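# Park a bicycle upright in a loose floor rack

## Task

Get the bicycle into the floor rack so that one of its wheels sits in the rack's slot, near the slot's closed end, with the kickstand raised fully. When you finish, the bike must be motionless, upright (not fallen and not leaning), and touching nothing except the rack: no wall, furniture or loose item may be in contact with it. Note that the rack is free to slide on the floor.

## Robot and tools

Robot: a Hello Robot Stretch 3 with a single arm. It has a two-wheel base (0.33 m long, 0.34 m wide, rounded rear) that can only drive straight or spin in place, about a point midway between the drive wheels, 0.05 m behind the front edge. A lift rides up a mast, and a telescoping arm reaches out to the robot's right side. To move the gripper forward or back you drive the base. With the arm in and the wrist folded, a spin sweeps a circle of radius 0.28 m. An unfolded, level gripper reaches past that circle.

Frames: the base frame has its origin on the floor between the drive wheels, x forward, y left, z up, in metres. hand_pose is reported in this frame, at the point where the closed fingertips meet. With all wrist joints at zero, its x axis points up, y back toward the mast, and z toward the robot's rear. The odometry frame is the base frame as it was at the start of the scene. base_odometry counts wheel rotation only, so slipping shows up as travel. Heading is in rad, positive to the left, within ±3.142. turned_by_wheels and turned_by_imu give the turn since the previous result. If they disagree by more than 0.15 rad, believe the IMU. base_tilt is in degrees, with forward and right positive, and has a fixed bias of up to about 4 degrees.

Tool move: one action per call, plus optional cameras (a list from head_camera, nav_camera, wrist_camera, all; omitted or null means all, [] means none) and blocking. Blocking true or omitted returns once everything is still. False returns within about 0.5 s while motion continues. An action is base and/or joints, optionally with pace and contact_limits, or else servos by itself.
- base: exactly one key. translate_m is a relative straight drive in metres, forward positive, from -3 to 3. rotate_rad is a relative spin in radians, left positive, from -6.4 to 6.4. Either one counts from the base position in the latest reported state. A base move ends after 14 s with time_out.
- joints: absolute targets, each keyed by name. lift_m 0 to 1.1. arm_m (extension) 0 to 0.52. wrist_yaw_rad -1.345 to 4.42: 0 is along the arm, and positive swings toward the front. wrist_pitch_rad -1.57 to 0.451: 0 is level, and negative tips the fingers down. wrist_roll_rad -2.911 to 2.918. gripper_m -0.089 to 0.179: larger is wider, and the real tip gap is 0.007 to 0.025 m less. head_pan_rad -3.953 to 1.73: 0 faces forward, positive turns left, -1.57 looks along the arm. head_tilt_rad -1.53 to 0.419: negative looks down.
- pace: "default" or "max". The base stays slow (0.10 m/s, 0.63 rad/s) unless lift_m < 0.30, arm_m < 0.03 and wrist_yaw_rad > 2.54.
- contact_limits: a motor_effort percentage from 1 to 100 for arm_m, translate_m or rotate_rad, given only in the same action as that motion. The motion halts when the effort reaches the limit (use a negative value for arm_m when retracting). A limit set too low stops the motion immediately.
- servos: "reboot" turns any servo back on that has switched itself off.
Unknown keys make the call invalid. Values out of range are refused. After a refusal, or after a stop you did not command, the remaining move, wait and finished_scene calls in that reply are skipped. A joint left out of a later action may still be straining toward its previous target.

Tool wait(seconds 0 to 10, cameras): lets the simulation run and returns state and images. wait(0) shows an unfinished non-blocking move under "earlier move". Tool stop(cameras): brakes all running motions, which then hold as "stopped" and may keep pressing. Tool zoom_image(camera, region [x0,y0,x1,y1] in pixels, at most 504x504): a closer view of that camera's latest image. Tool finished_scene(scene): ends the scene for good. The bike must stay parked with the robot gone, and calls after it apply to the next scene.

Results: "pictures" lists the order of the images. "move" says done or the worst status. base_status and joint_status use moving, done, off_target (stopped short and may still be pushing), contact_stop, time_out or torque_fault. on_its_own reports things you did not command, such as a joint that went slack, and its "held at" value is the target, not the reading. motor_effort is in percent, positive toward higher values, with the peak in brackets. Positive wheel effort drives forward. lidar_m gives 12 ranges in 30-degree sectors: the 1st is straight ahead, and the count goes counter-clockwise (4th left, 7th behind, 10th right). It sees only a plane 0.17 m above the floor, and "-" means nothing seen or closer than 0.15 m. wrist_depth_mm and head_depth_mm are 7x7 grids of depth in mm; "-" means no reading. The head_camera image arrives rotated and needs a quarter turn clockwise; the nav_camera image needs a quarter turn counterclockwise. Both cameras move with the head joints.

Cautions: before folding the wrist (yaw to 3.0) or unfolding it, put lift_m between 0.32 and 0.95, pitch at -0.4 and roll near 0. When yaw is below -0.4, keep pitch at -0.5 or lower. Wrist and head servos have no contact stop and will switch off under sustained strain. If the arm pushes against something solid with the gripper higher than about 0.45 m, or if you drive while hooked on something, the robot can tip. If base_tilt shows a lean, back the gripper off. To grip, command less than the object's width; to release, command at least 0.05 more than its width. Avoid dropping the bike, slamming into things, or pushing hard. The rack slides, so nudge gently. Keep in mind that the simulation keeps running while you compose replies.

Each tool is called after "Emit:" as a command line: name --argument value for each argument, lists and objects as JSON in quotes; but a table of rows of numbers goes row by row, as --pt "numbers of a row", without its own name.

## Session

Emit:
move

Scene clock: 0.00 s.
base_odometry: x=+0.000 y=+0.000 heading=+0.000
turned_by_wheels: +0.000
turned_by_imu: +0.000
base_tilt: forward=+0.1 right=-2.3
lidar_m: 1.40 1.33 2.61 1.86 1.78 0.95 0.68 0.65 0.67 0.88 1.97 2.03
head_depth_mm: 1860 2423 2446 2407 2436 2421 2226 / 1865 2619 2716 2765 2747 2708 2235 / 1848 2798 3137 3132 3132 3050 2225 / 1863 2767 3634 3688 3683 3372 2227 / 1865 2785 - - - 3387 2231 / 1866 2817 - - - 3370 2264 / 1869 2835 - - - 3347 2223
base_status: not commanded
joint_positions: lift_m=+0.336 arm_m=+0.000 wrist_yaw_rad=+2.810 wrist_pitch_rad=-0.402 wrist_roll_rad=+0.000 gripper_m=+0.037 head_pan_rad=+0.000 head_tilt_rad=-0.004
joint_status: not commanded
measured_speeds: all 0
motor_effort: left_wheel=+0.4 right_wheel=-0.7 lift_m=+25.3 arm_m=-0.6 wrist_yaw_rad=+0.8 wrist_pitch_rad=+1.6 wrist_roll_rad=-0.5 gripper_m=+0.3 head_pan_rad=+0.6 head_tilt_rad=+1.2
hand_pose: x=+0.0524 y=+0.0690 z=+0.3527 quat_wxyz=(+0.254, +0.706, +0.025, +0.660) (m; base frame)
wrist_depth_mm: - - - - - - - / - - - - - - - / 159 - - - - - - / 155 925 909 892 881 862 863 / 164 718 736 706 698 686 666 / 179 206 128 551 129 568 578 / 507 206 321 509 488 477 494
pictures: head_camera (sideways), nav_camera (sideways), wrist_camera

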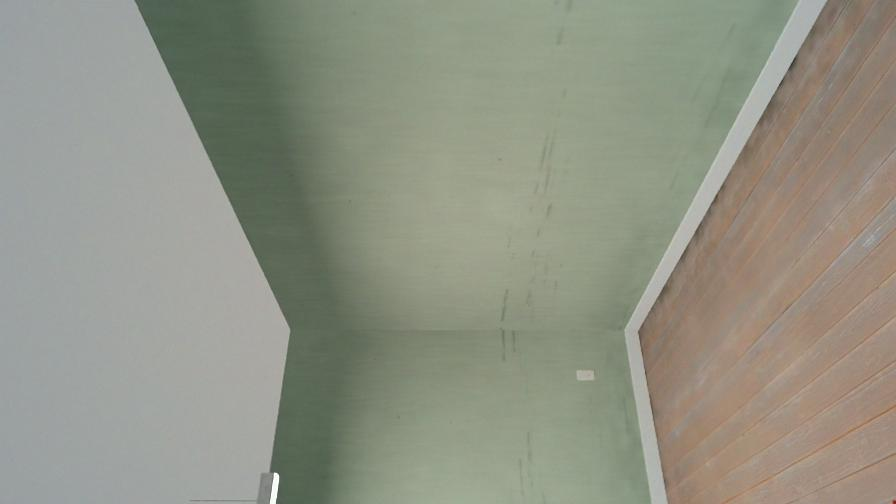

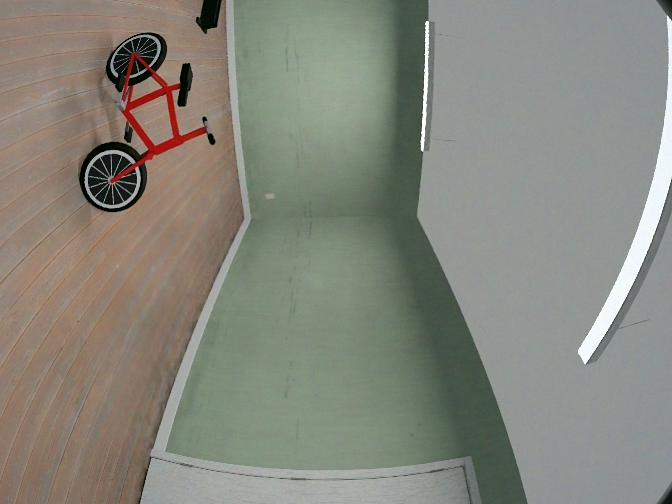

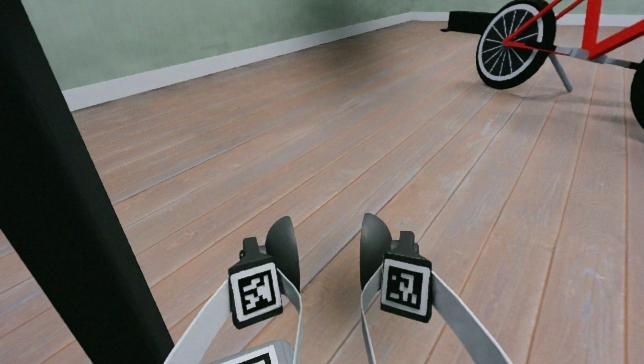

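Emit:
move --joints '{"head_pan_rad": 0.9, "head_tilt_rad": -0.45}' --pace "max"

Emit:
move --joints '{"head_pan_rad": 0.4, "head_tilt_rad": -0.45}' --pace "max"

Emit:
move --joints '{"head_pan_rad": -1.57, "head_tilt_rad": -0.45}' --pace "max"

Emit:
move --joints '{"head_pan_rad": -3.14, "head_tilt_rad": -0.45}' --pace "max"

Scene clock: 1.03 s.
move: done
base_odometry: x=+0.000 y=+0.000 heading=+0.000
turned_by_wheels: +0.000
turned_by_imu: +0.000
base_tilt: forward=+0.1 right=-2.3
lidar_m: 1.40 1.33 2.61 1.86 1.78 0.95 0.68 0.65 0.67 0.88 1.96 2.02
head_depth_mm: 3413 3670 3991 3120 2009 1660 1357 / 3526 3803 - 3073 1919 1675 1345 / 3618 3907 - 3155 2024 1659 1356 / 3816 - - 3134 2150 1654 1351 / 3696 - - 3156 2191 1660 1346 / 3018 3217 3445 3152 2183 1659 1363 / 2611 2686 2828 2814 2160 1674 1353
base_status: not commanded
joint_positions: lift_m=+0.336 arm_m=+0.000 wrist_yaw_rad=+2.810 wrist_pitch_rad=-0.402 wrist_roll_rad=+0.000 gripper_m=+0.037 head_pan_rad=+0.895 head_tilt_rad=-0.444
joint_status: all done
measured_speeds: all 0
motor_effort: left_wheel=+0.1(0.6) right_wheel=-0.7(0.8) lift_m=+24.2(25.3) arm_m=-1.4(1.6) wrist_yaw_rad=-0.1(1.1) wrist_pitch_rad=+1.9(2.0) wrist_roll_rad=-0.6(0.6) gripper_m=-0.2(0.7) head_pan_rad=+2.1(5.7) head_tilt_rad=-2.1(4.7)
hand_pose: x=+0.0524 y=+0.0690 z=+0.3527 quat_wxyz=(+0.254, +0.706, +0.025, +0.660) (m; base frame)
wrist_depth_mm: - - - - - - - / - - - - - - - / 159 - - - - - - / 155 917 917 901 885 853 844 / 164 719 732 722 702 703 679 / 178 205 128 549 129 577 568 / 516 207 320 515 491 486 493
pictures: head_camera (sideways), nav_camera (sideways), wrist_camera
camera_calibration:
head_camera: T_world_to_cam=[[-0.268588, -0.336997, -0.902382, 1.20178], [-0.782827, 0.62224, 0.000625545, 0.0123224], [0.561287, 0.706577, -0.430936, 0.515806], [0, 0, 0, 1]] pos_world=[0.0429135, 0.0328716, 1.30674]
nav_camera: T_world_to_cam=[[0.26342, 0.317864, 0.910809, -1.14382], [0.784551, -0.619974, -0.0105387, 0.0594627], [0.561328, 0.717352, -0.412695, 0.493772], [0, 0, 0, 1]] pos_world=[-0.0225161, 0.0462349, 1.2462]
wrist_camera: T_world_to_cam=[[0.937777, -0.342561, -0.0567958, -0.00183778], [-0.220981, -0.462594, -0.858589, 0.379809], [0.267845, 0.817716, -0.509509, 0.274683], [0, 0, 0, 1]] pos_world=[0.0120815, -0.0495444, 0.465949]

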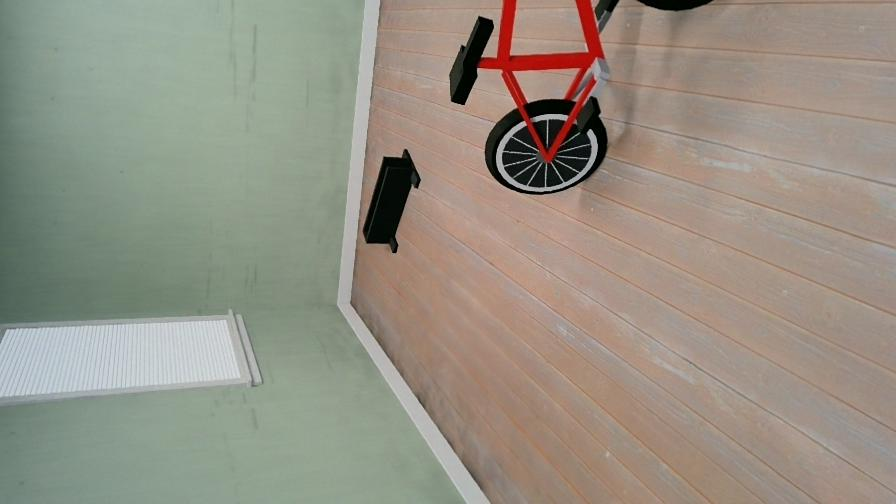

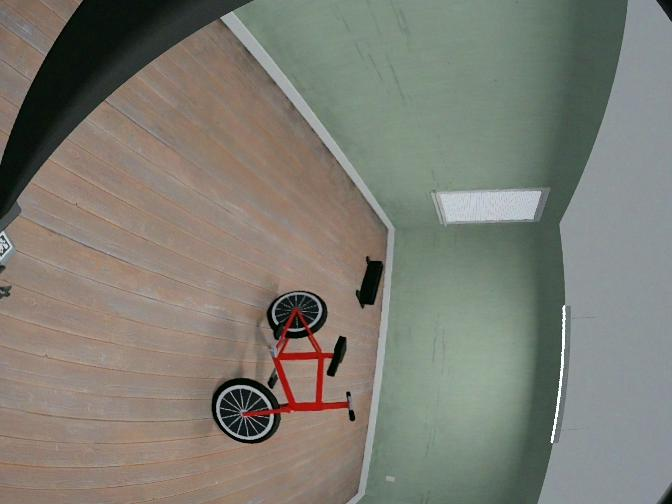

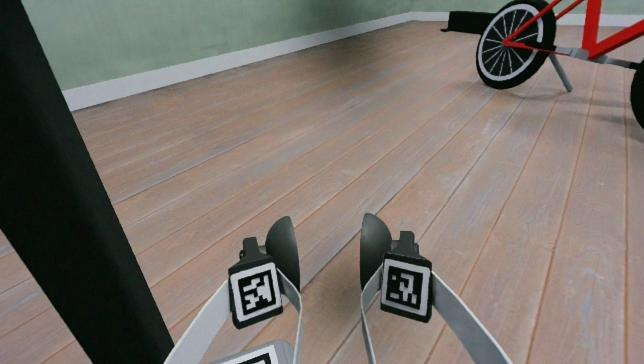

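Scene clock: 1.80 s.
move: done
base_odometry: x=+0.000 y=+0.000 heading=+0.000
turned_by_wheels: +0.000
turned_by_imu: +0.000
base_tilt: forward=+0.1 right=-2.3
lidar_m: 1.40 1.33 2.61 1.86 1.78 0.95 0.68 0.65 0.66 0.88 1.97 2.02
head_depth_mm: 3706 3966 - 3110 2193 1664 1355 / 3714 - - 3109 2181 1660 1359 / 3687 3970 - 3112 1714 1678 1352 / 3610 3967 - 3158 1693 1659 1354 / 3525 3841 - 3114 2003 1676 1353 / 3484 3801 - 3091 1929 1662 1351 / 3398 3689 - 3092 2012 1651 1353
base_status: not commanded
joint_positions: lift_m=+0.336 arm_m=+0.000 wrist_yaw_rad=+2.810 wrist_pitch_rad=-0.402 wrist_roll_rad=+0.000 gripper_m=+0.037 head_pan_rad=+0.405 head_tilt_rad=-0.444
joint_status: all done
measured_speeds: all 0
motor_effort: left_wheel=+0.6(0.6) right_wheel=-0.6(0.7) lift_m=+23.8(24.4) arm_m=-1.9(2.4) wrist_yaw_rad=-0.2(0.8) wrist_pitch_rad=+1.8(2.0) wrist_roll_rad=-0.5(0.6) gripper_m=-0.1(0.6) head_pan_rad=-2.6(4.9) head_tilt_rad=-2.9(3.2)
hand_pose: x=+0.0524 y=+0.0690 z=+0.3527 quat_wxyz=(+0.254, +0.706, +0.025, +0.660) (m; base frame)
wrist_depth_mm: - - - - - - - / - - - - - - - / 159 - - - - - - / 155 929 939 896 857 839 852 / 165 712 748 735 691 683 676 / 178 205 128 546 129 567 558 / 519 206 319 503 495 478 492
pictures: head_camera (sideways), nav_camera (sideways), wrist_camera
camera_calibration:
head_camera: T_world_to_cam=[[-0.395669, -0.171278, -0.902281, 1.20242], [-0.398462, 0.917185, 0.000626611, 0.0099764], [0.827451, 0.359772, -0.431149, 0.51446], [0, 0, 0, 1]] pos_world=[0.0540455, 0.0117096, 1.30672]
nav_camera: T_world_to_cam=[[0.382116, 0.15682, 0.910711, -1.14441], [0.401047, -0.915997, -0.0105404, 0.0618044], [0.832556, 0.369265, -0.412909, 0.492398], [0, 0, 0, 1]] pos_world=[0.00256341, 0.0542546, 1.2462]
wrist_camera: T_world_to_cam=[[0.937777, -0.34256, -0.056796, -0.00183768], [-0.220981, -0.462594, -0.858589, 0.379809], [0.267845, 0.817716, -0.509509, 0.274683], [0, 0, 0, 1]] pos_world=[0.0120815, -0.0495444, 0.465949]

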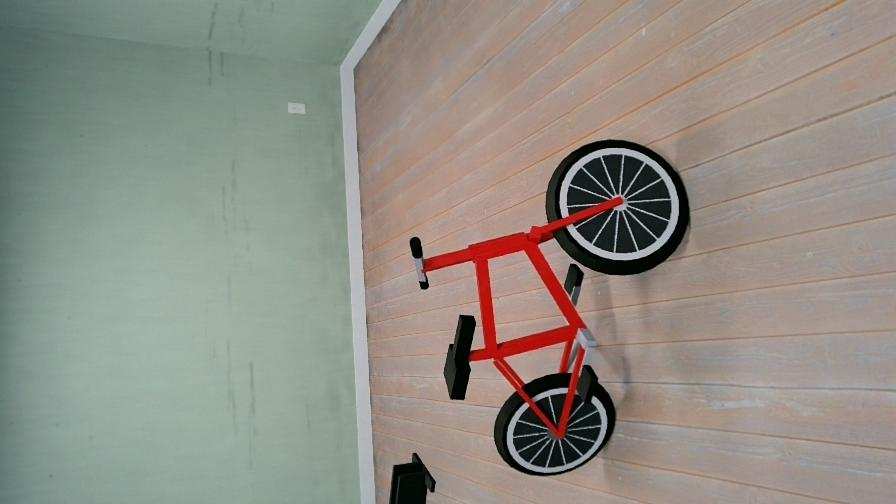

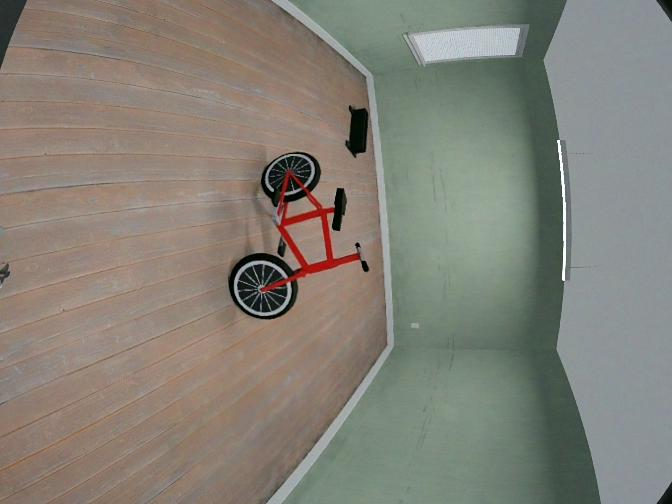

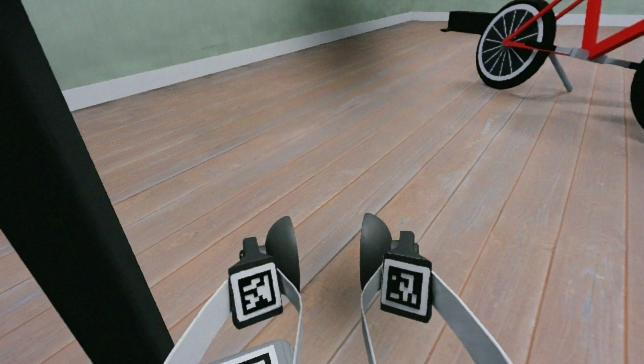

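Scene clock: 2.93 s.
move: done
base_odometry: x=+0.000 y=+0.000 heading=+0.000
turned_by_wheels: +0.000
turned_by_imu: +0.000
base_tilt: forward=+0.1 right=-2.3
lidar_m: 1.40 1.33 2.61 1.86 1.78 0.95 0.68 0.65 0.67 0.88 1.96 2.02
head_depth_mm: 686 725 765 812 865 917 993 / 771 819 869 927 999 1074 1161 / 874 937 1004 1085 1184 1288 1326 / 1003 1093 1187 1302 1444 1545 1334 / 1191 1302 1447 1615 1826 1647 1361 / 1464 1634 1870 2139 2118 1666 1356 / 1695 1806 1946 2100 2166 1665 1352
base_status: not commanded
joint_positions: lift_m=+0.336 arm_m=+0.000 wrist_yaw_rad=+2.810 wrist_pitch_rad=-0.402 wrist_roll_rad=+0.000 gripper_m=+0.037 head_pan_rad=-1.565 head_tilt_rad=-0.445
joint_status: all done
measured_speeds: all 0
motor_effort: left_wheel=+0.4(0.8) right_wheel=-0.6(0.8) lift_m=+22.4(23.8) arm_m=-3.1(3.3) wrist_yaw_rad=+1.1(1.1) wrist_pitch_rad=+1.8(2.1) wrist_roll_rad=-0.5(0.7) gripper_m=+0.0(0.6) head_pan_rad=-2.1(6.2) head_tilt_rad=-2.6(4.9)
hand_pose: x=+0.0524 y=+0.0690 z=+0.3527 quat_wxyz=(+0.254, +0.706, +0.025, +0.660) (m; base frame)
wrist_depth_mm: - - - - - - - / - - - - - - - / 160 - - - - - - / 155 940 922 879 862 833 826 / 165 703 734 708 710 692 677 / 177 206 128 559 129 581 578 / 512 208 319 507 482 488 491
pictures: head_camera (sideways), nav_camera (sideways), wrist_camera
camera_calibration:
head_camera: T_world_to_cam=[[-0.00402198, 0.431515, -0.902097, 1.19979], [0.999943, 0.010634, 0.000628536, 0.00144359], [0.00986416, -0.902043, -0.431533, 0.519947], [0, 0, 0, 1]] pos_world=[-0.00174681, -0.0487289, 1.3067]
nav_camera: T_world_to_cam=[[-0.00403091, -0.413412, 0.910535, -1.14183], [-0.999854, -0.0134731, -0.0105435, 0.070354], [0.0166265, -0.910444, -0.413297, 0.49788], [0, 0, 0, 1]] pos_world=[0.0574631, -0.0178057, 1.24619]
wrist_camera: T_world_to_cam=[[0.937777, -0.342561, -0.0567959, -0.00183774], [-0.220981, -0.462594, -0.858589, 0.379809], [0.267845, 0.817716, -0.509509, 0.274683], [0, 0, 0, 1]] pos_world=[0.0120815, -0.0495444, 0.465949]

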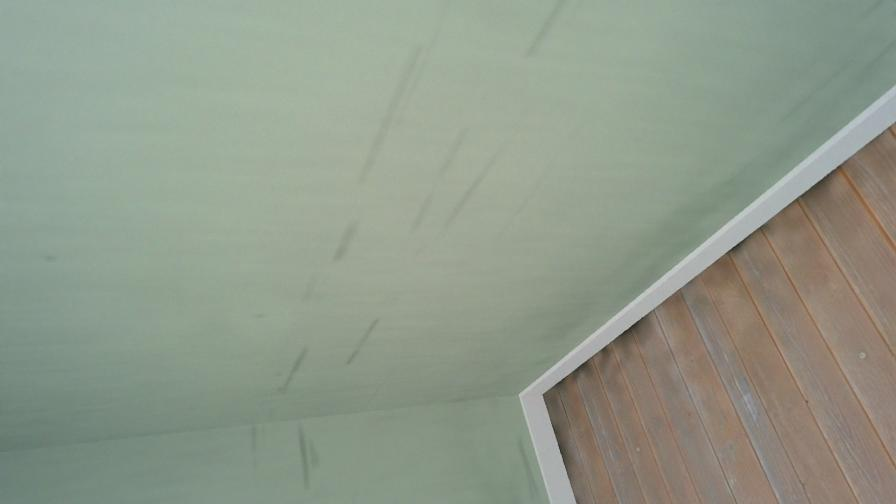

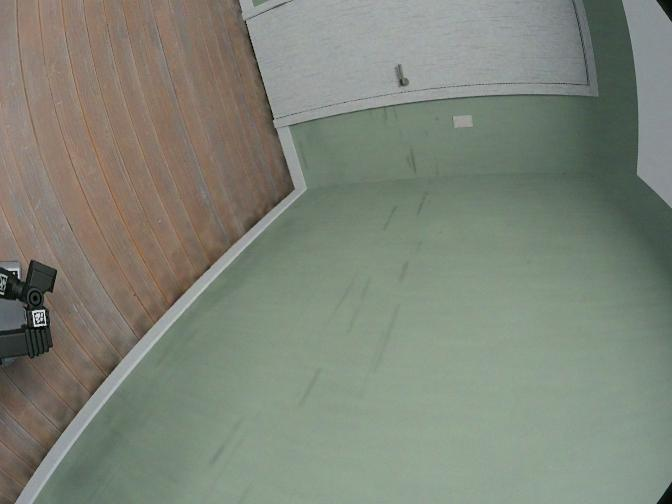

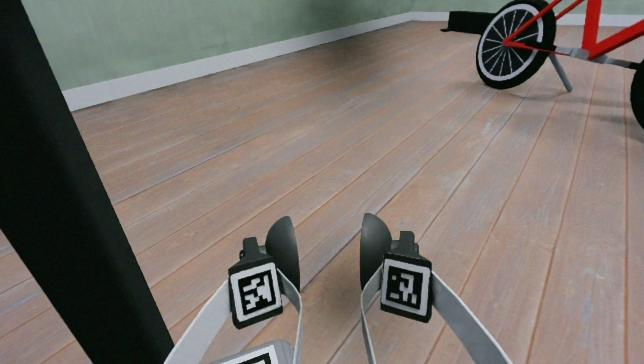

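Scene clock: 3.97 s.
move: done
base_odometry: x=+0.000 y=+0.000 heading=+0.000
turned_by_wheels: +0.000
turned_by_imu: +0.000
base_tilt: forward=+0.1 right=-2.3
lidar_m: 1.41 1.33 2.61 1.85 1.78 0.95 0.68 0.65 0.66 0.88 1.96 2.02
head_depth_mm: 769 845 943 1050 1204 1403 1350 / 715 780 859 959 1078 1241 1315 / 671 725 793 877 972 1101 1250 / 628 679 737 805 888 995 1124 / 592 633 685 747 818 907 1013 / 559 599 642 697 756 830 921 / 529 565 608 652 705 771 846
base_status: not commanded
joint_positions: lift_m=+0.336 arm_m=+0.000 wrist_yaw_rad=+2.810 wrist_pitch_rad=-0.402 wrist_roll_rad=+0.000 gripper_m=+0.037 head_pan_rad=-3.135 head_tilt_rad=-0.445
joint_status: all done
measured_speeds: all 0
motor_effort: left_wheel=+0.1(0.9) right_wheel=-0.8(0.8) lift_m=+22.1(22.6) arm_m=-4.2(4.6) wrist_yaw_rad=-0.3(0.8) wrist_pitch_rad=+1.8(2.0) wrist_roll_rad=-0.5(0.6) gripper_m=+0.2(0.6) head_pan_rad=-1.7(6.3) head_tilt_rad=-2.4(4.5)
hand_pose: x=+0.0524 y=+0.0690 z=+0.3527 quat_wxyz=(+0.254, +0.706, +0.025, +0.660) (m; base frame)
wrist_depth_mm: - - - - - - - / - - - - - - - / 159 - - - - - - / 154 941 921 906 885 837 863 / 165 702 737 714 705 687 679 / 177 206 127 563 129 583 561 / 503 208 319 508 497 480 488
pictures: head_camera (sideways), nav_camera (sideways), wrist_camera
camera_calibration:
head_camera: T_world_to_cam=[[0.431575, 0.0043661, -0.902066, 1.1971], [0.0114304, -0.999934, 0.000628854, 0.00747313], [-0.902004, -0.0105824, -0.431597, 0.525593], [0, 0, 0, 1]] pos_world=[-0.0426355, 0.00780802, 1.3067]
nav_camera: T_world_to_cam=[[-0.413479, 0.00370121, 0.910506, -1.13929], [-0.0142687, 0.999843, -0.0105441, 0.0643426], [-0.910402, -0.0173515, -0.413362, 0.503618], [0, 0, 0, 1]] pos_world=[-0.0116609, -0.0513772, 1.24619]
wrist_camera: T_world_to_cam=[[0.937777, -0.342561, -0.056796, -0.00183778], [-0.220981, -0.462594, -0.858589, 0.379809], [0.267845, 0.817716, -0.509509, 0.274682], [0, 0, 0, 1]] pos_world=[0.0120815, -0.0495444, 0.465948]

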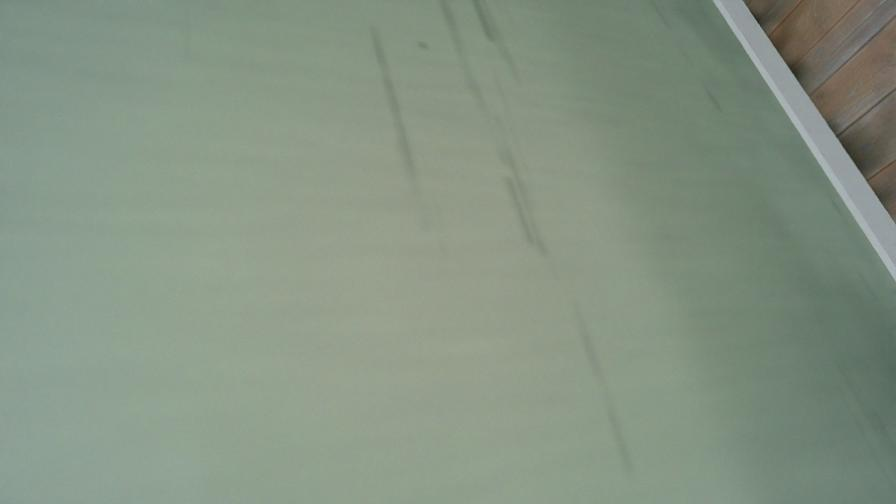

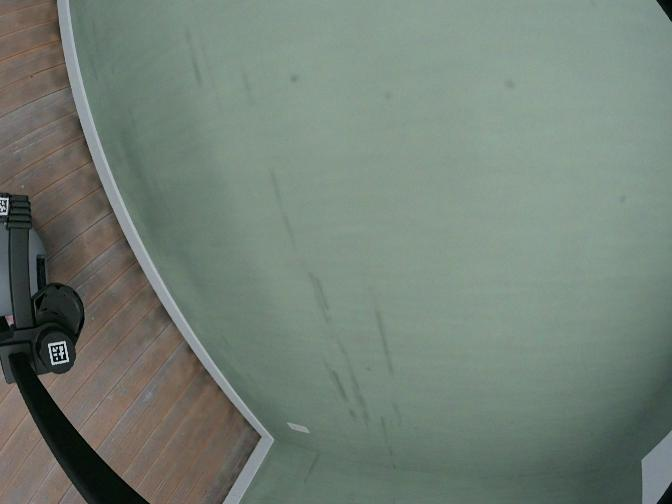

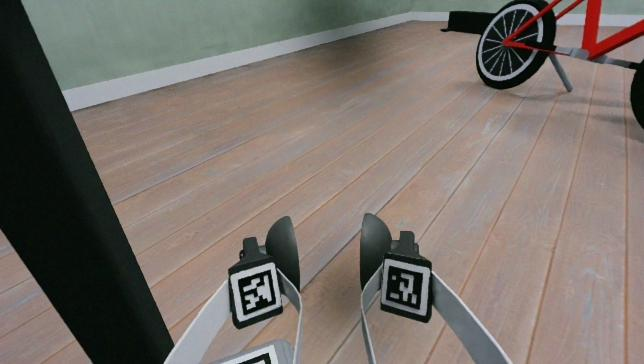

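Emit:
move --joints '{"head_pan_rad": 0.7, "head_tilt_rad": -0.4}' --pace "max"

Emit:
zoom_image --camera "head_camera" --region '[300, 0, 804, 504]'

Emit:
zoom_image --camera "head_camera" --region '[330, 250, 530, 450]'

Emit:
zoom_image --camera "wrist_camera" --region '[404, 0, 644, 140]'

Scene clock: 5.90 s.
move: done
base_odometry: x=+0.000 y=+0.000 heading=+0.000
turned_by_wheels: +0.000
turned_by_imu: +0.000
base_tilt: forward=+0.1 right=-2.3
lidar_m: 1.40 1.32 2.62 1.86 1.78 0.95 0.68 0.65 0.67 0.88 1.97 2.02
head_depth_mm: 3534 3748 - 3339 2265 1580 1387 / 3521 3806 - 3387 2022 1610 1391 / 3590 3871 - 3322 2110 1716 1389 / 3601 3873 - 3401 1987 1735 1390 / 3664 - - 3372 2183 1745 1396 / 3713 - - 3389 2282 1718 1394 / 3687 3860 3923 3375 2287 1735 1380
base_status: not commanded
joint_positions: lift_m=+0.336 arm_m=+0.000 wrist_yaw_rad=+2.810 wrist_pitch_rad=-0.402 wrist_roll_rad=+0.000 gripper_m=+0.037 head_pan_rad=+0.695 head_tilt_rad=-0.408
joint_status: all done
measured_speeds: all 0
motor_effort: left_wheel=+0.3(0.7) right_wheel=-0.6(0.9) lift_m=+22.0(22.5) arm_m=-5.8(6.0) wrist_yaw_rad=+0.2(1.2) wrist_pitch_rad=+1.9(1.9) wrist_roll_rad=-0.6(0.6) gripper_m=-0.3(0.7) head_pan_rad=+2.5(5.6) head_tilt_rad=+3.3(5.3)
hand_pose: x=+0.0524 y=+0.0690 z=+0.3527 quat_wxyz=(+0.254, +0.706, +0.025, +0.660) (m; base frame)
wrist_depth_mm: - - - - - - - / - - - - - - - / 159 - - - - - - / 155 941 901 890 884 875 840 / 165 711 736 717 699 677 666 / 178 206 128 555 129 570 564 / 513 205 320 500 491 486 493
pictures: head_camera (sideways), nav_camera (sideways), wrist_camera
camera_calibration:
head_camera: T_world_to_cam=[[-0.305248, -0.256142, -0.917178, 1.22131], [-0.643617, 0.765347, 0.000464027, 0.0116835], [0.70184, 0.590453, -0.398478, 0.472712], [0, 0, 0, 1]] pos_world=[0.048553, 0.0247716, 1.30851]
nav_camera: T_world_to_cam=[[0.296161, 0.238232, 0.924951, -1.16247], [0.646028, -0.763245, -0.0102693, 0.0599576], [0.703517, 0.600586, -0.379948, 0.450291], [0, 0, 0, 1]] pos_world=[-0.0112439, 0.0522619, 1.24693]
wrist_camera: T_world_to_cam=[[0.937777, -0.342561, -0.0567959, -0.0018378], [-0.220981, -0.462594, -0.858589, 0.379809], [0.267845, 0.817716, -0.509509, 0.274682], [0, 0, 0, 1]] pos_world=[0.0120815, -0.0495444, 0.465948]

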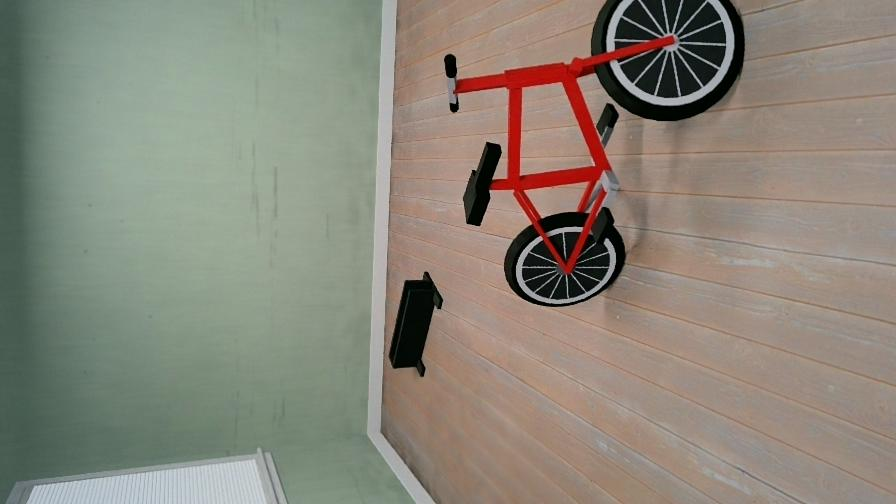

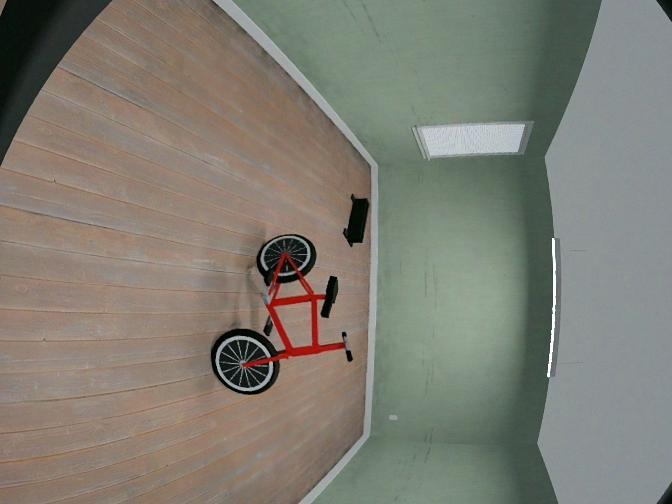

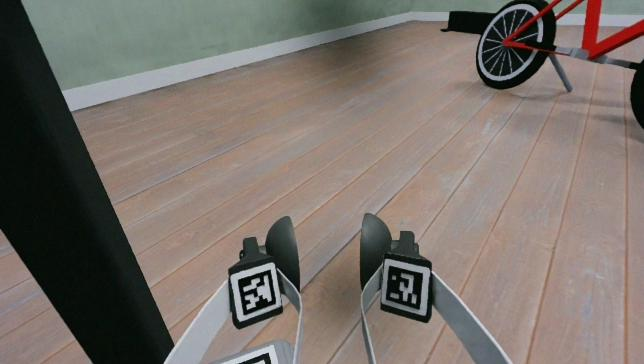

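Scaled by 1.000.

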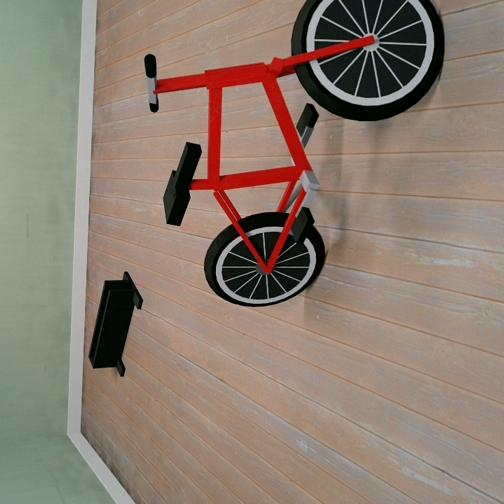

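Scaled by 2.520 from the camera's 896x504 image, which has a finer 1280x720 frame.

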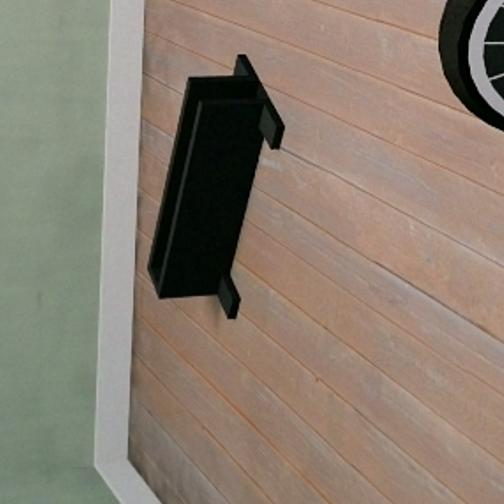

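Scaled by 2.100.

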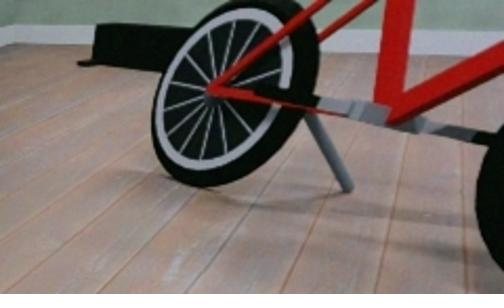

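Emit:
move --base '{"rotate_rad": 1.1}' --joints '{"lift_m": 0.27}' --pace "max" --cameras '[]'

Emit:
move --base '{"translate_m": 1.7}' --joints '{"head_pan_rad": -0.5}' --pace "max" --cameras '["head_camera"]'

Emit:
move --joints '{"head_pan_rad": -1.6}' --pace "max"

Scene clock: 8.53 s.
move: done
base_odometry: x=+0.000 y=+0.000 heading=+1.100
turned_by_wheels: +1.100
turned_by_imu: +1.114
base_tilt: forward=+0.1 right=-2.3
lidar_m: 2.48 1.83 1.77 0.91 0.67 0.65 0.67 0.93 1.96 2.05 1.37 1.33
head_depth_mm: 1810 1947 2110 2338 2274 1720 1386 / 1723 1861 2034 2202 2300 1736 1388 / 1656 1803 1932 2106 2226 1734 1392 / 1609 1737 1861 2025 2129 1723 1387 / 1542 1658 1785 1948 2070 1728 1394 / 1495 1590 1708 1855 2006 1737 1390 / 1432 1545 1649 1793 1912 1725 1379
base_status: done
joint_positions: lift_m=+0.270 arm_m=+0.000 wrist_yaw_rad=+2.810 wrist_pitch_rad=-0.404 wrist_roll_rad=+0.000 gripper_m=+0.037 head_pan_rad=+0.695 head_tilt_rad=-0.408
joint_status: all done
measured_speeds: all 0
motor_effort: left_wheel=-4.5(11.3) right_wheel=+7.1(13.1) lift_m=+24.8(24.8) arm_m=-10.5(10.6) wrist_yaw_rad=-0.3(1.4) wrist_pitch_rad=+2.0(2.2) wrist_roll_rad=-0.6(0.6) gripper_m=-0.3(0.8) head_pan_rad=+2.1(3.4) head_tilt_rad=+3.7(4.8)
hand_pose: x=+0.0524 y=+0.0689 z=+0.2859 quat_wxyz=(+0.254, +0.706, +0.026, +0.660) (m; base frame)
wrist_depth_mm: 710 956 - - - - - / 727 941 - - - - - / 159 944 - - - 955 965 / 155 794 776 756 743 728 722 / 165 605 632 609 592 593 582 / 179 205 128 472 129 493 490 / 440 205 253 426 417 408 418
pictures: none
No camera images: "cameras" was empty.

Scene clock: 15.60 s.
move: done
base_odometry: x=+0.772 y=+1.515 heading=+1.100
turned_by_wheels: +0.000
turned_by_imu: +0.003
base_tilt: forward=+0.1 right=-2.3
lidar_m: 1.25 0.93 0.90 0.94 1.30 2.10 2.19 2.92 0.73 0.59 2.75 2.65
head_depth_mm: 2250 2430 2628 2812 2297 1731 1389 / 2286 2419 2621 2809 2298 1727 1389 / 2293 2433 2651 2837 2105 1716 1381 / 2304 2453 2635 2837 2185 1729 1387 / 2297 2488 2692 2871 2295 1730 1396 / 2303 2458 2674 2870 2294 1727 1394 / 2279 2412 2465 2469 2190 1748 1398
base_status: done
joint_positions: lift_m=+0.270 arm_m=+0.000 wrist_yaw_rad=+2.810 wrist_pitch_rad=-0.404 wrist_roll_rad=+0.000 gripper_m=+0.037 head_pan_rad=-0.495 head_tilt_rad=-0.408
joint_status: all done
measured_speeds: all 0
motor_effort: left_wheel=-1.0(8.0) right_wheel=+6.4(12.8) lift_m=+29.2(30.6) arm_m=-11.6(13.3) wrist_yaw_rad=+0.5(1.4) wrist_pitch_rad=+2.0(2.4) wrist_roll_rad=-0.6(0.7) gripper_m=+0.2(0.8) head_pan_rad=-1.8(5.5) head_tilt_rad=+3.4(4.6)
hand_pose: x=+0.0524 y=+0.0689 z=+0.2859 quat_wxyz=(+0.254, +0.706, +0.026, +0.660) (m; base frame)
wrist_depth_mm: 971 947 899 850 815 784 768 / - - 987 939 895 861 807 / 159 - - 948 929 893 857 / 155 797 782 762 762 744 734 / 165 601 642 602 591 583 575 / 178 205 128 472 129 503 488 / 445 205 250 422 423 414 419
pictures: head_camera (sideways)
camera_calibration:
head_camera: T_world_to_cam=[[-0.350756, 0.1877, -0.917463, 1.22196], [0.470884, 0.882195, 0.000460769, 0.00488925], [0.809468, -0.431857, -0.39782, 0.471198], [0, 0, 0, 1]] pos_world=[0.0448859, -0.0301841, 1.30855]

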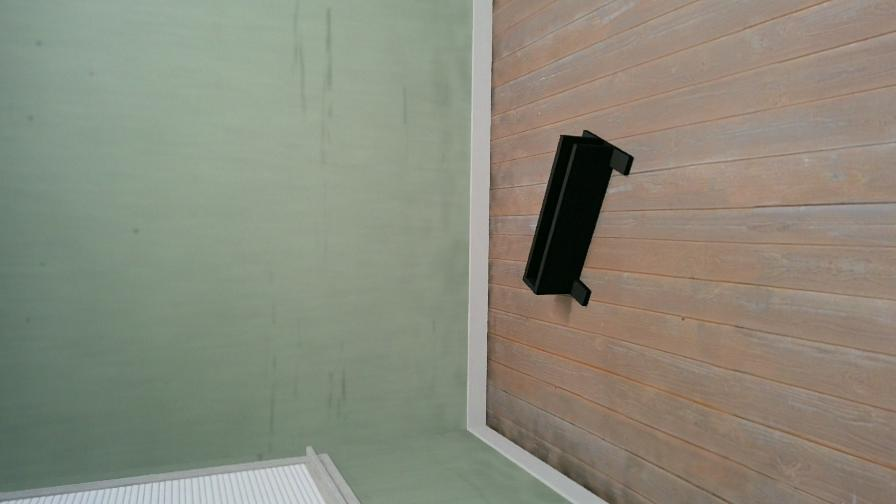

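Scene clock: 16.53 s.
move: done
base_odometry: x=+0.772 y=+1.515 heading=+1.100
turned_by_wheels: +0.000
turned_by_imu: +0.000
base_tilt: forward=+0.1 right=-2.3
lidar_m: 1.25 0.93 0.90 0.94 1.29 2.10 2.20 2.93 0.73 0.59 2.73 2.65
head_depth_mm: 2445 2594 2766 2946 2212 1625 1187 / 2571 2732 2958 3068 2182 1091 1215 / 2667 2884 3085 3186 2306 1626 1036 / 2818 3022 3234 3442 2303 1722 1388 / 3000 3261 3535 3398 2303 1722 1382 / 3192 3440 3762 3390 2285 1760 1393 / 3077 3279 3448 3392 2287 1745 1385
base_status: not commanded
joint_positions: lift_m=+0.270 arm_m=+0.000 wrist_yaw_rad=+2.810 wrist_pitch_rad=-0.404 wrist_roll_rad=+0.000 gripper_m=+0.037 head_pan_rad=-1.595 head_tilt_rad=-0.408
joint_status: all done
measured_speeds: all 0
motor_effort: left_wheel=-1.1(1.4) right_wheel=+6.7(6.8) lift_m=+29.3(29.8) arm_m=-11.2(11.9) wrist_yaw_rad=-0.3(1.7) wrist_pitch_rad=+1.9(2.1) wrist_roll_rad=-0.3(0.7) gripper_m=-0.3(0.5) head_pan_rad=-2.5(4.9) head_tilt_rad=+3.0(3.9)
hand_pose: x=+0.0524 y=+0.0689 z=+0.2859 quat_wxyz=(+0.254, +0.706, +0.026, +0.660) (m; base frame)
wrist_depth_mm: 975 951 897 865 812 791 772 / - - 983 951 900 841 817 / 158 - - 959 923 890 857 / 155 811 786 765 729 721 726 / 165 595 627 609 596 596 580 / 177 205 128 472 128 497 485 / 432 203 250 423 419 411 416
pictures: head_camera (sideways), nav_camera (sideways), wrist_camera
camera_calibration:
head_camera: T_world_to_cam=[[0.00811898, 0.397737, -0.917463, 1.21977], [0.999813, -0.0193462, 0.000460769, 0.00166278], [-0.0175662, -0.917295, -0.39782, 0.476243], [0, 0, 0, 1]] pos_world=[-0.00319995, -0.0482591, 1.30855]
nav_camera: T_world_to_cam=[[-0.015618, -0.379101, 0.925224, -1.16092], [-0.999817, 0.0161405, -0.0102638, 0.06999], [-0.0110426, -0.925215, -0.379283, 0.453785], [0, 0, 0, 1]] pos_world=[0.0568569, -0.021388, 1.24695]
wrist_camera: T_world_to_cam=[[0.93775, -0.342641, -0.0567683, -0.00563487], [-0.221391, -0.463785, -0.85784, 0.322253], [0.267603, 0.817008, -0.510772, 0.241219], [0, 0, 0, 1]] pos_world=[0.0120772, -0.0495527, 0.399329]

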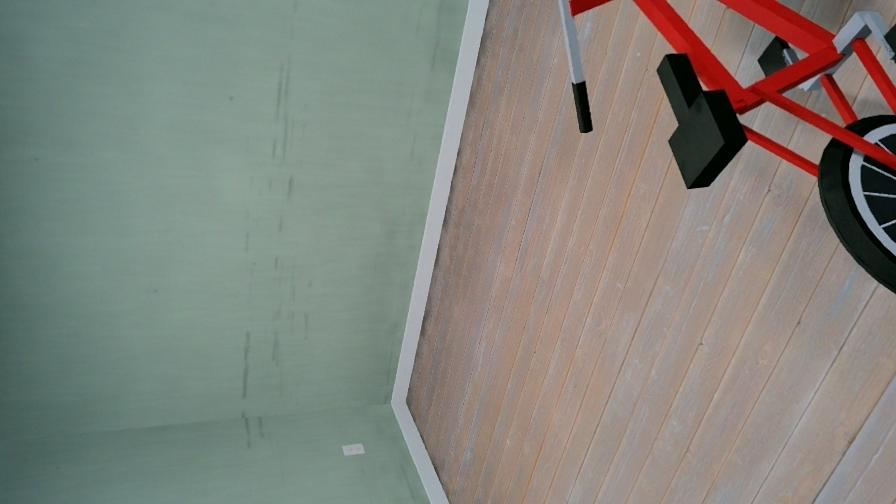

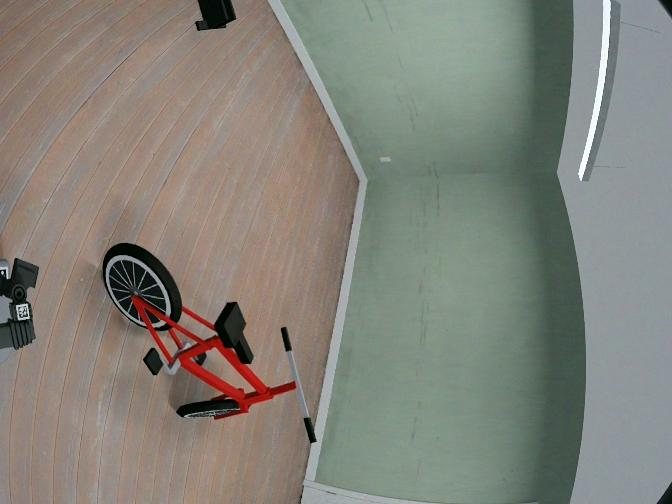

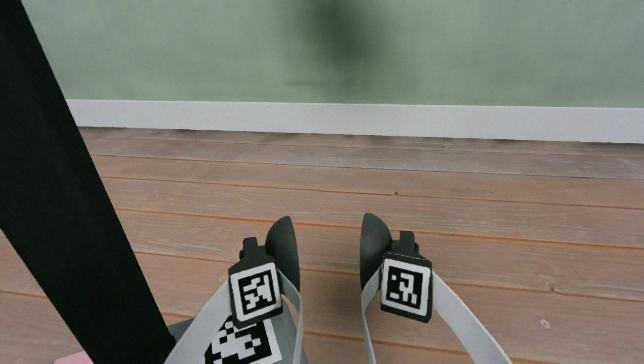

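Emit:
zoom_image --camera "nav_camera" --region '[80, 220, 340, 480]'

Emit:
move --joints '{"head_pan_rad": -0.5}' --pace "max" --cameras '["head_camera"]'

Emit:
zoom_image --camera "head_camera" --region '[480, 110, 680, 330]'

Emit:
move --joints '{"head_pan_rad": -1.8, "head_tilt_rad": -0.75}' --pace "max" --cameras '["head_camera", "nav_camera"]'

Emit:
zoom_image --camera "head_camera" --region '[400, 0, 896, 504]'

Scaled by 1.938 from the camera's 672x504 image, which has a finer 792x594 frame.

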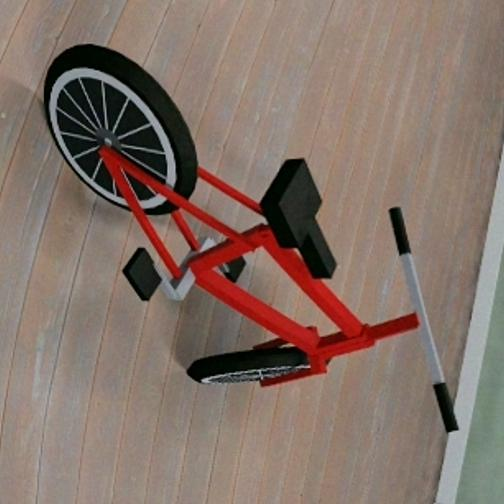

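Scene clock: 17.67 s.
move: done
base_odometry: x=+0.772 y=+1.515 heading=+1.100
turned_by_wheels: +0.000
turned_by_imu: +0.000
base_tilt: forward=+0.1 right=-2.4
lidar_m: 1.26 0.93 0.90 0.94 1.30 2.10 2.19 2.93 0.73 0.59 2.75 2.65
head_depth_mm: 2275 2437 2604 2816 2312 1734 1394 / 2251 2482 2659 2815 2294 1735 1389 / 2267 2460 2647 2832 2118 1731 1399 / 2297 2465 2652 2851 2193 1740 1400 / 2240 2460 2655 2880 2247 1738 1397 / 2286 2462 2673 2838 2311 1730 1388 / 2290 2400 2477 2514 2251 1734 1393
base_status: not commanded
joint_positions: lift_m=+0.270 arm_m=+0.000 wrist_yaw_rad=+2.810 wrist_pitch_rad=-0.404 wrist_roll_rad=+0.000 gripper_m=+0.037 head_pan_rad=-0.505 head_tilt_rad=-0.408
joint_status: all done
measured_speeds: all 0
motor_effort: left_wheel=-0.9(1.3) right_wheel=+6.7(6.8) lift_m=+29.0(29.6) arm_m=-11.0(11.5) wrist_yaw_rad=-0.4(0.7) wrist_pitch_rad=+1.9(2.2) wrist_roll_rad=-0.5(0.6) gripper_m=+0.1(0.6) head_pan_rad=+2.2(4.6) head_tilt_rad=+2.6(4.3)
hand_pose: x=+0.0524 y=+0.0689 z=+0.2859 quat_wxyz=(+0.254, +0.706, +0.026, +0.660) (m; base frame)
wrist_depth_mm: - 948 908 866 817 787 768 / - - 992 964 883 861 824 / 159 - - 987 941 907 851 / 155 812 774 757 739 737 712 / 165 603 634 609 598 590 580 / 177 206 128 474 129 498 495 / 433 204 252 427 419 411 423
pictures: head_camera (sideways)
camera_calibration:
head_camera: T_world_to_cam=[[-0.348768, 0.191369, -0.917463, 1.22194], [0.480112, 0.877207, 0.000460769, 0.00483296], [0.804894, -0.440324, -0.39782, 0.471226], [0, 0, 0, 1]] pos_world=[0.0445672, -0.0305893, 1.30855]

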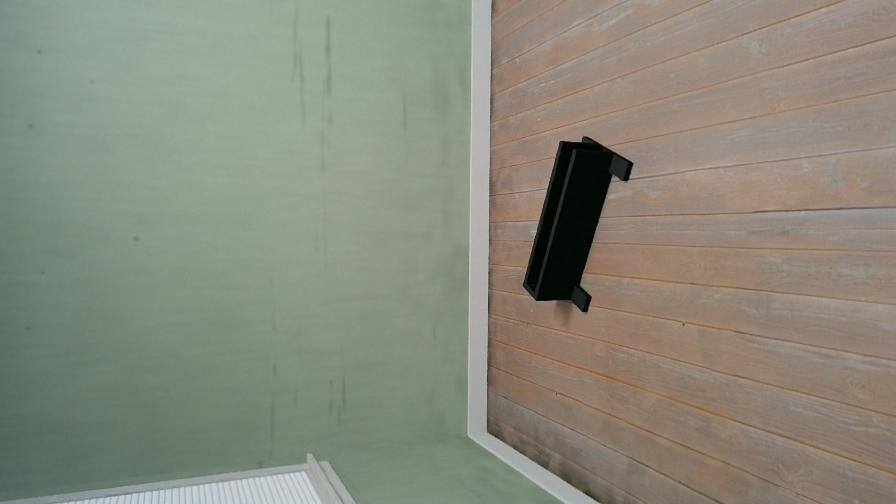

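Scaled by 2.291 from the camera's 896x504 image, which has a finer 1280x720 frame.

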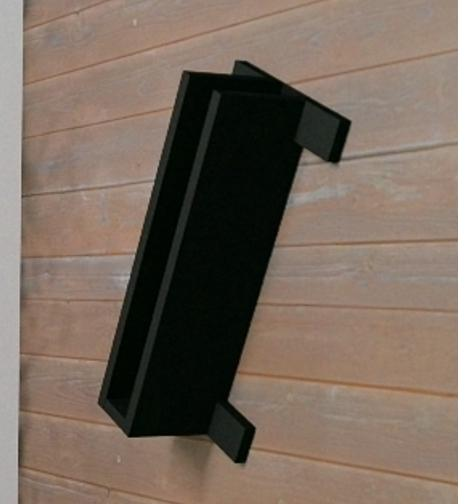

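Scene clock: 18.63 s.
move: done
base_odometry: x=+0.772 y=+1.515 heading=+1.100
turned_by_wheels: +0.000
turned_by_imu: +0.000
base_tilt: forward=+0.1 right=-2.3
lidar_m: 1.25 0.93 0.90 0.93 1.30 2.10 2.20 2.93 0.72 0.59 2.73 2.65
head_depth_mm: 2407 2678 2398 1938 1535 1334 1157 / 2469 2788 2421 1404 1595 1331 1162 / 2541 2919 2513 1787 1386 1347 1162 / 2628 2958 2508 1778 1246 1290 1161 / 2721 3031 2524 1929 1585 1181 1160 / 2803 3157 2509 1929 1594 1313 1160 / 2917 3237 2516 1932 1583 1337 1161
base_status: not commanded
joint_positions: lift_m=+0.270 arm_m=+0.000 wrist_yaw_rad=+2.810 wrist_pitch_rad=-0.404 wrist_roll_rad=+0.000 gripper_m=+0.037 head_pan_rad=-1.795 head_tilt_rad=-0.740
joint_status: all done
measured_speeds: all 0
motor_effort: left_wheel=-1.1(1.3) right_wheel=+6.5(6.8) lift_m=+28.3(29.4) arm_m=-10.8(11.5) wrist_yaw_rad=+0.3(1.0) wrist_pitch_rad=+2.0(2.2) wrist_roll_rad=-0.5(0.6) gripper_m=+0.1(0.8) head_pan_rad=-3.0(7.1) head_tilt_rad=-4.1(5.5)
hand_pose: x=+0.0524 y=+0.0689 z=+0.2859 quat_wxyz=(+0.254, +0.706, +0.026, +0.660) (m; base frame)
wrist_depth_mm: 977 955 896 868 817 787 778 / - - 980 921 876 865 803 / 159 - - 964 936 876 863 / 155 783 768 758 743 735 728 / 165 602 636 609 601 590 578 / 178 205 128 480 129 498 488 / 437 204 251 430 419 411 419
pictures: head_camera (sideways), nav_camera (sideways)
camera_calibration:
head_camera: T_world_to_cam=[[0.14865, 0.659055, -0.737258, 0.983943], [0.975951, -0.217981, 0.00191718, -0.0000872417], [-0.159445, -0.719813, -0.675608, 0.838524], [0, 0, 0, 1]] pos_world=[-0.0124793, -0.0449103, 1.29193]
nav_camera: T_world_to_cam=[[-0.153084, -0.642757, 0.750619, -0.932403], [-0.975843, 0.218132, -0.0122293, 0.0723978], [-0.155874, -0.734358, -0.660622, 0.820714], [0, 0, 0, 1]] pos_world=[0.0558408, -0.0124036, 1.24295]

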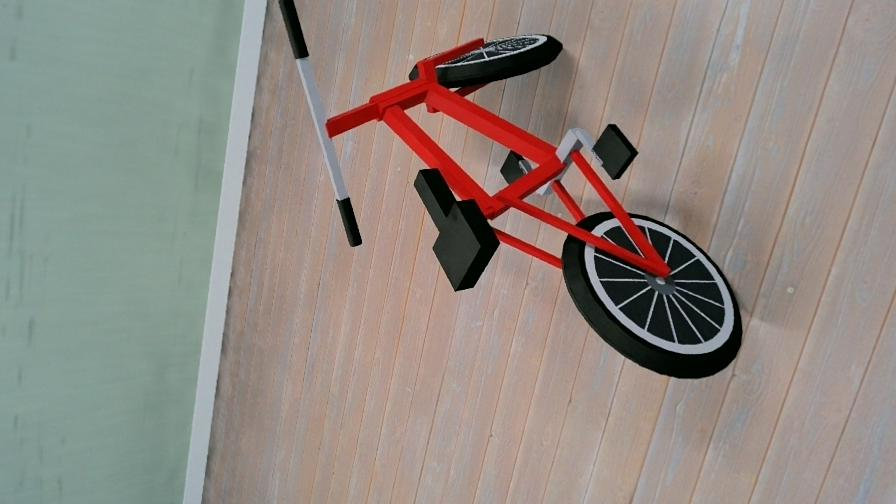

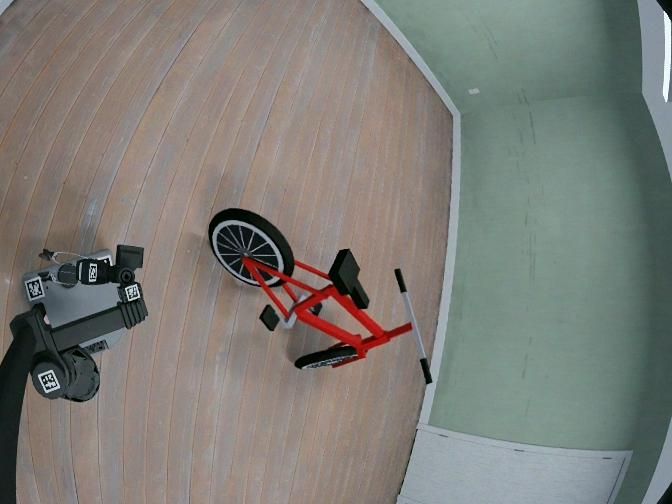

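Scaled by 1.000.

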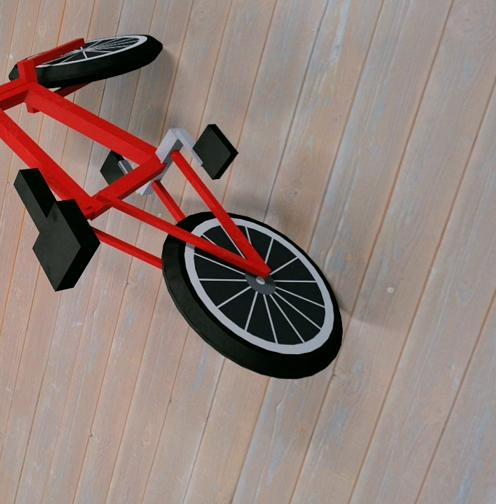

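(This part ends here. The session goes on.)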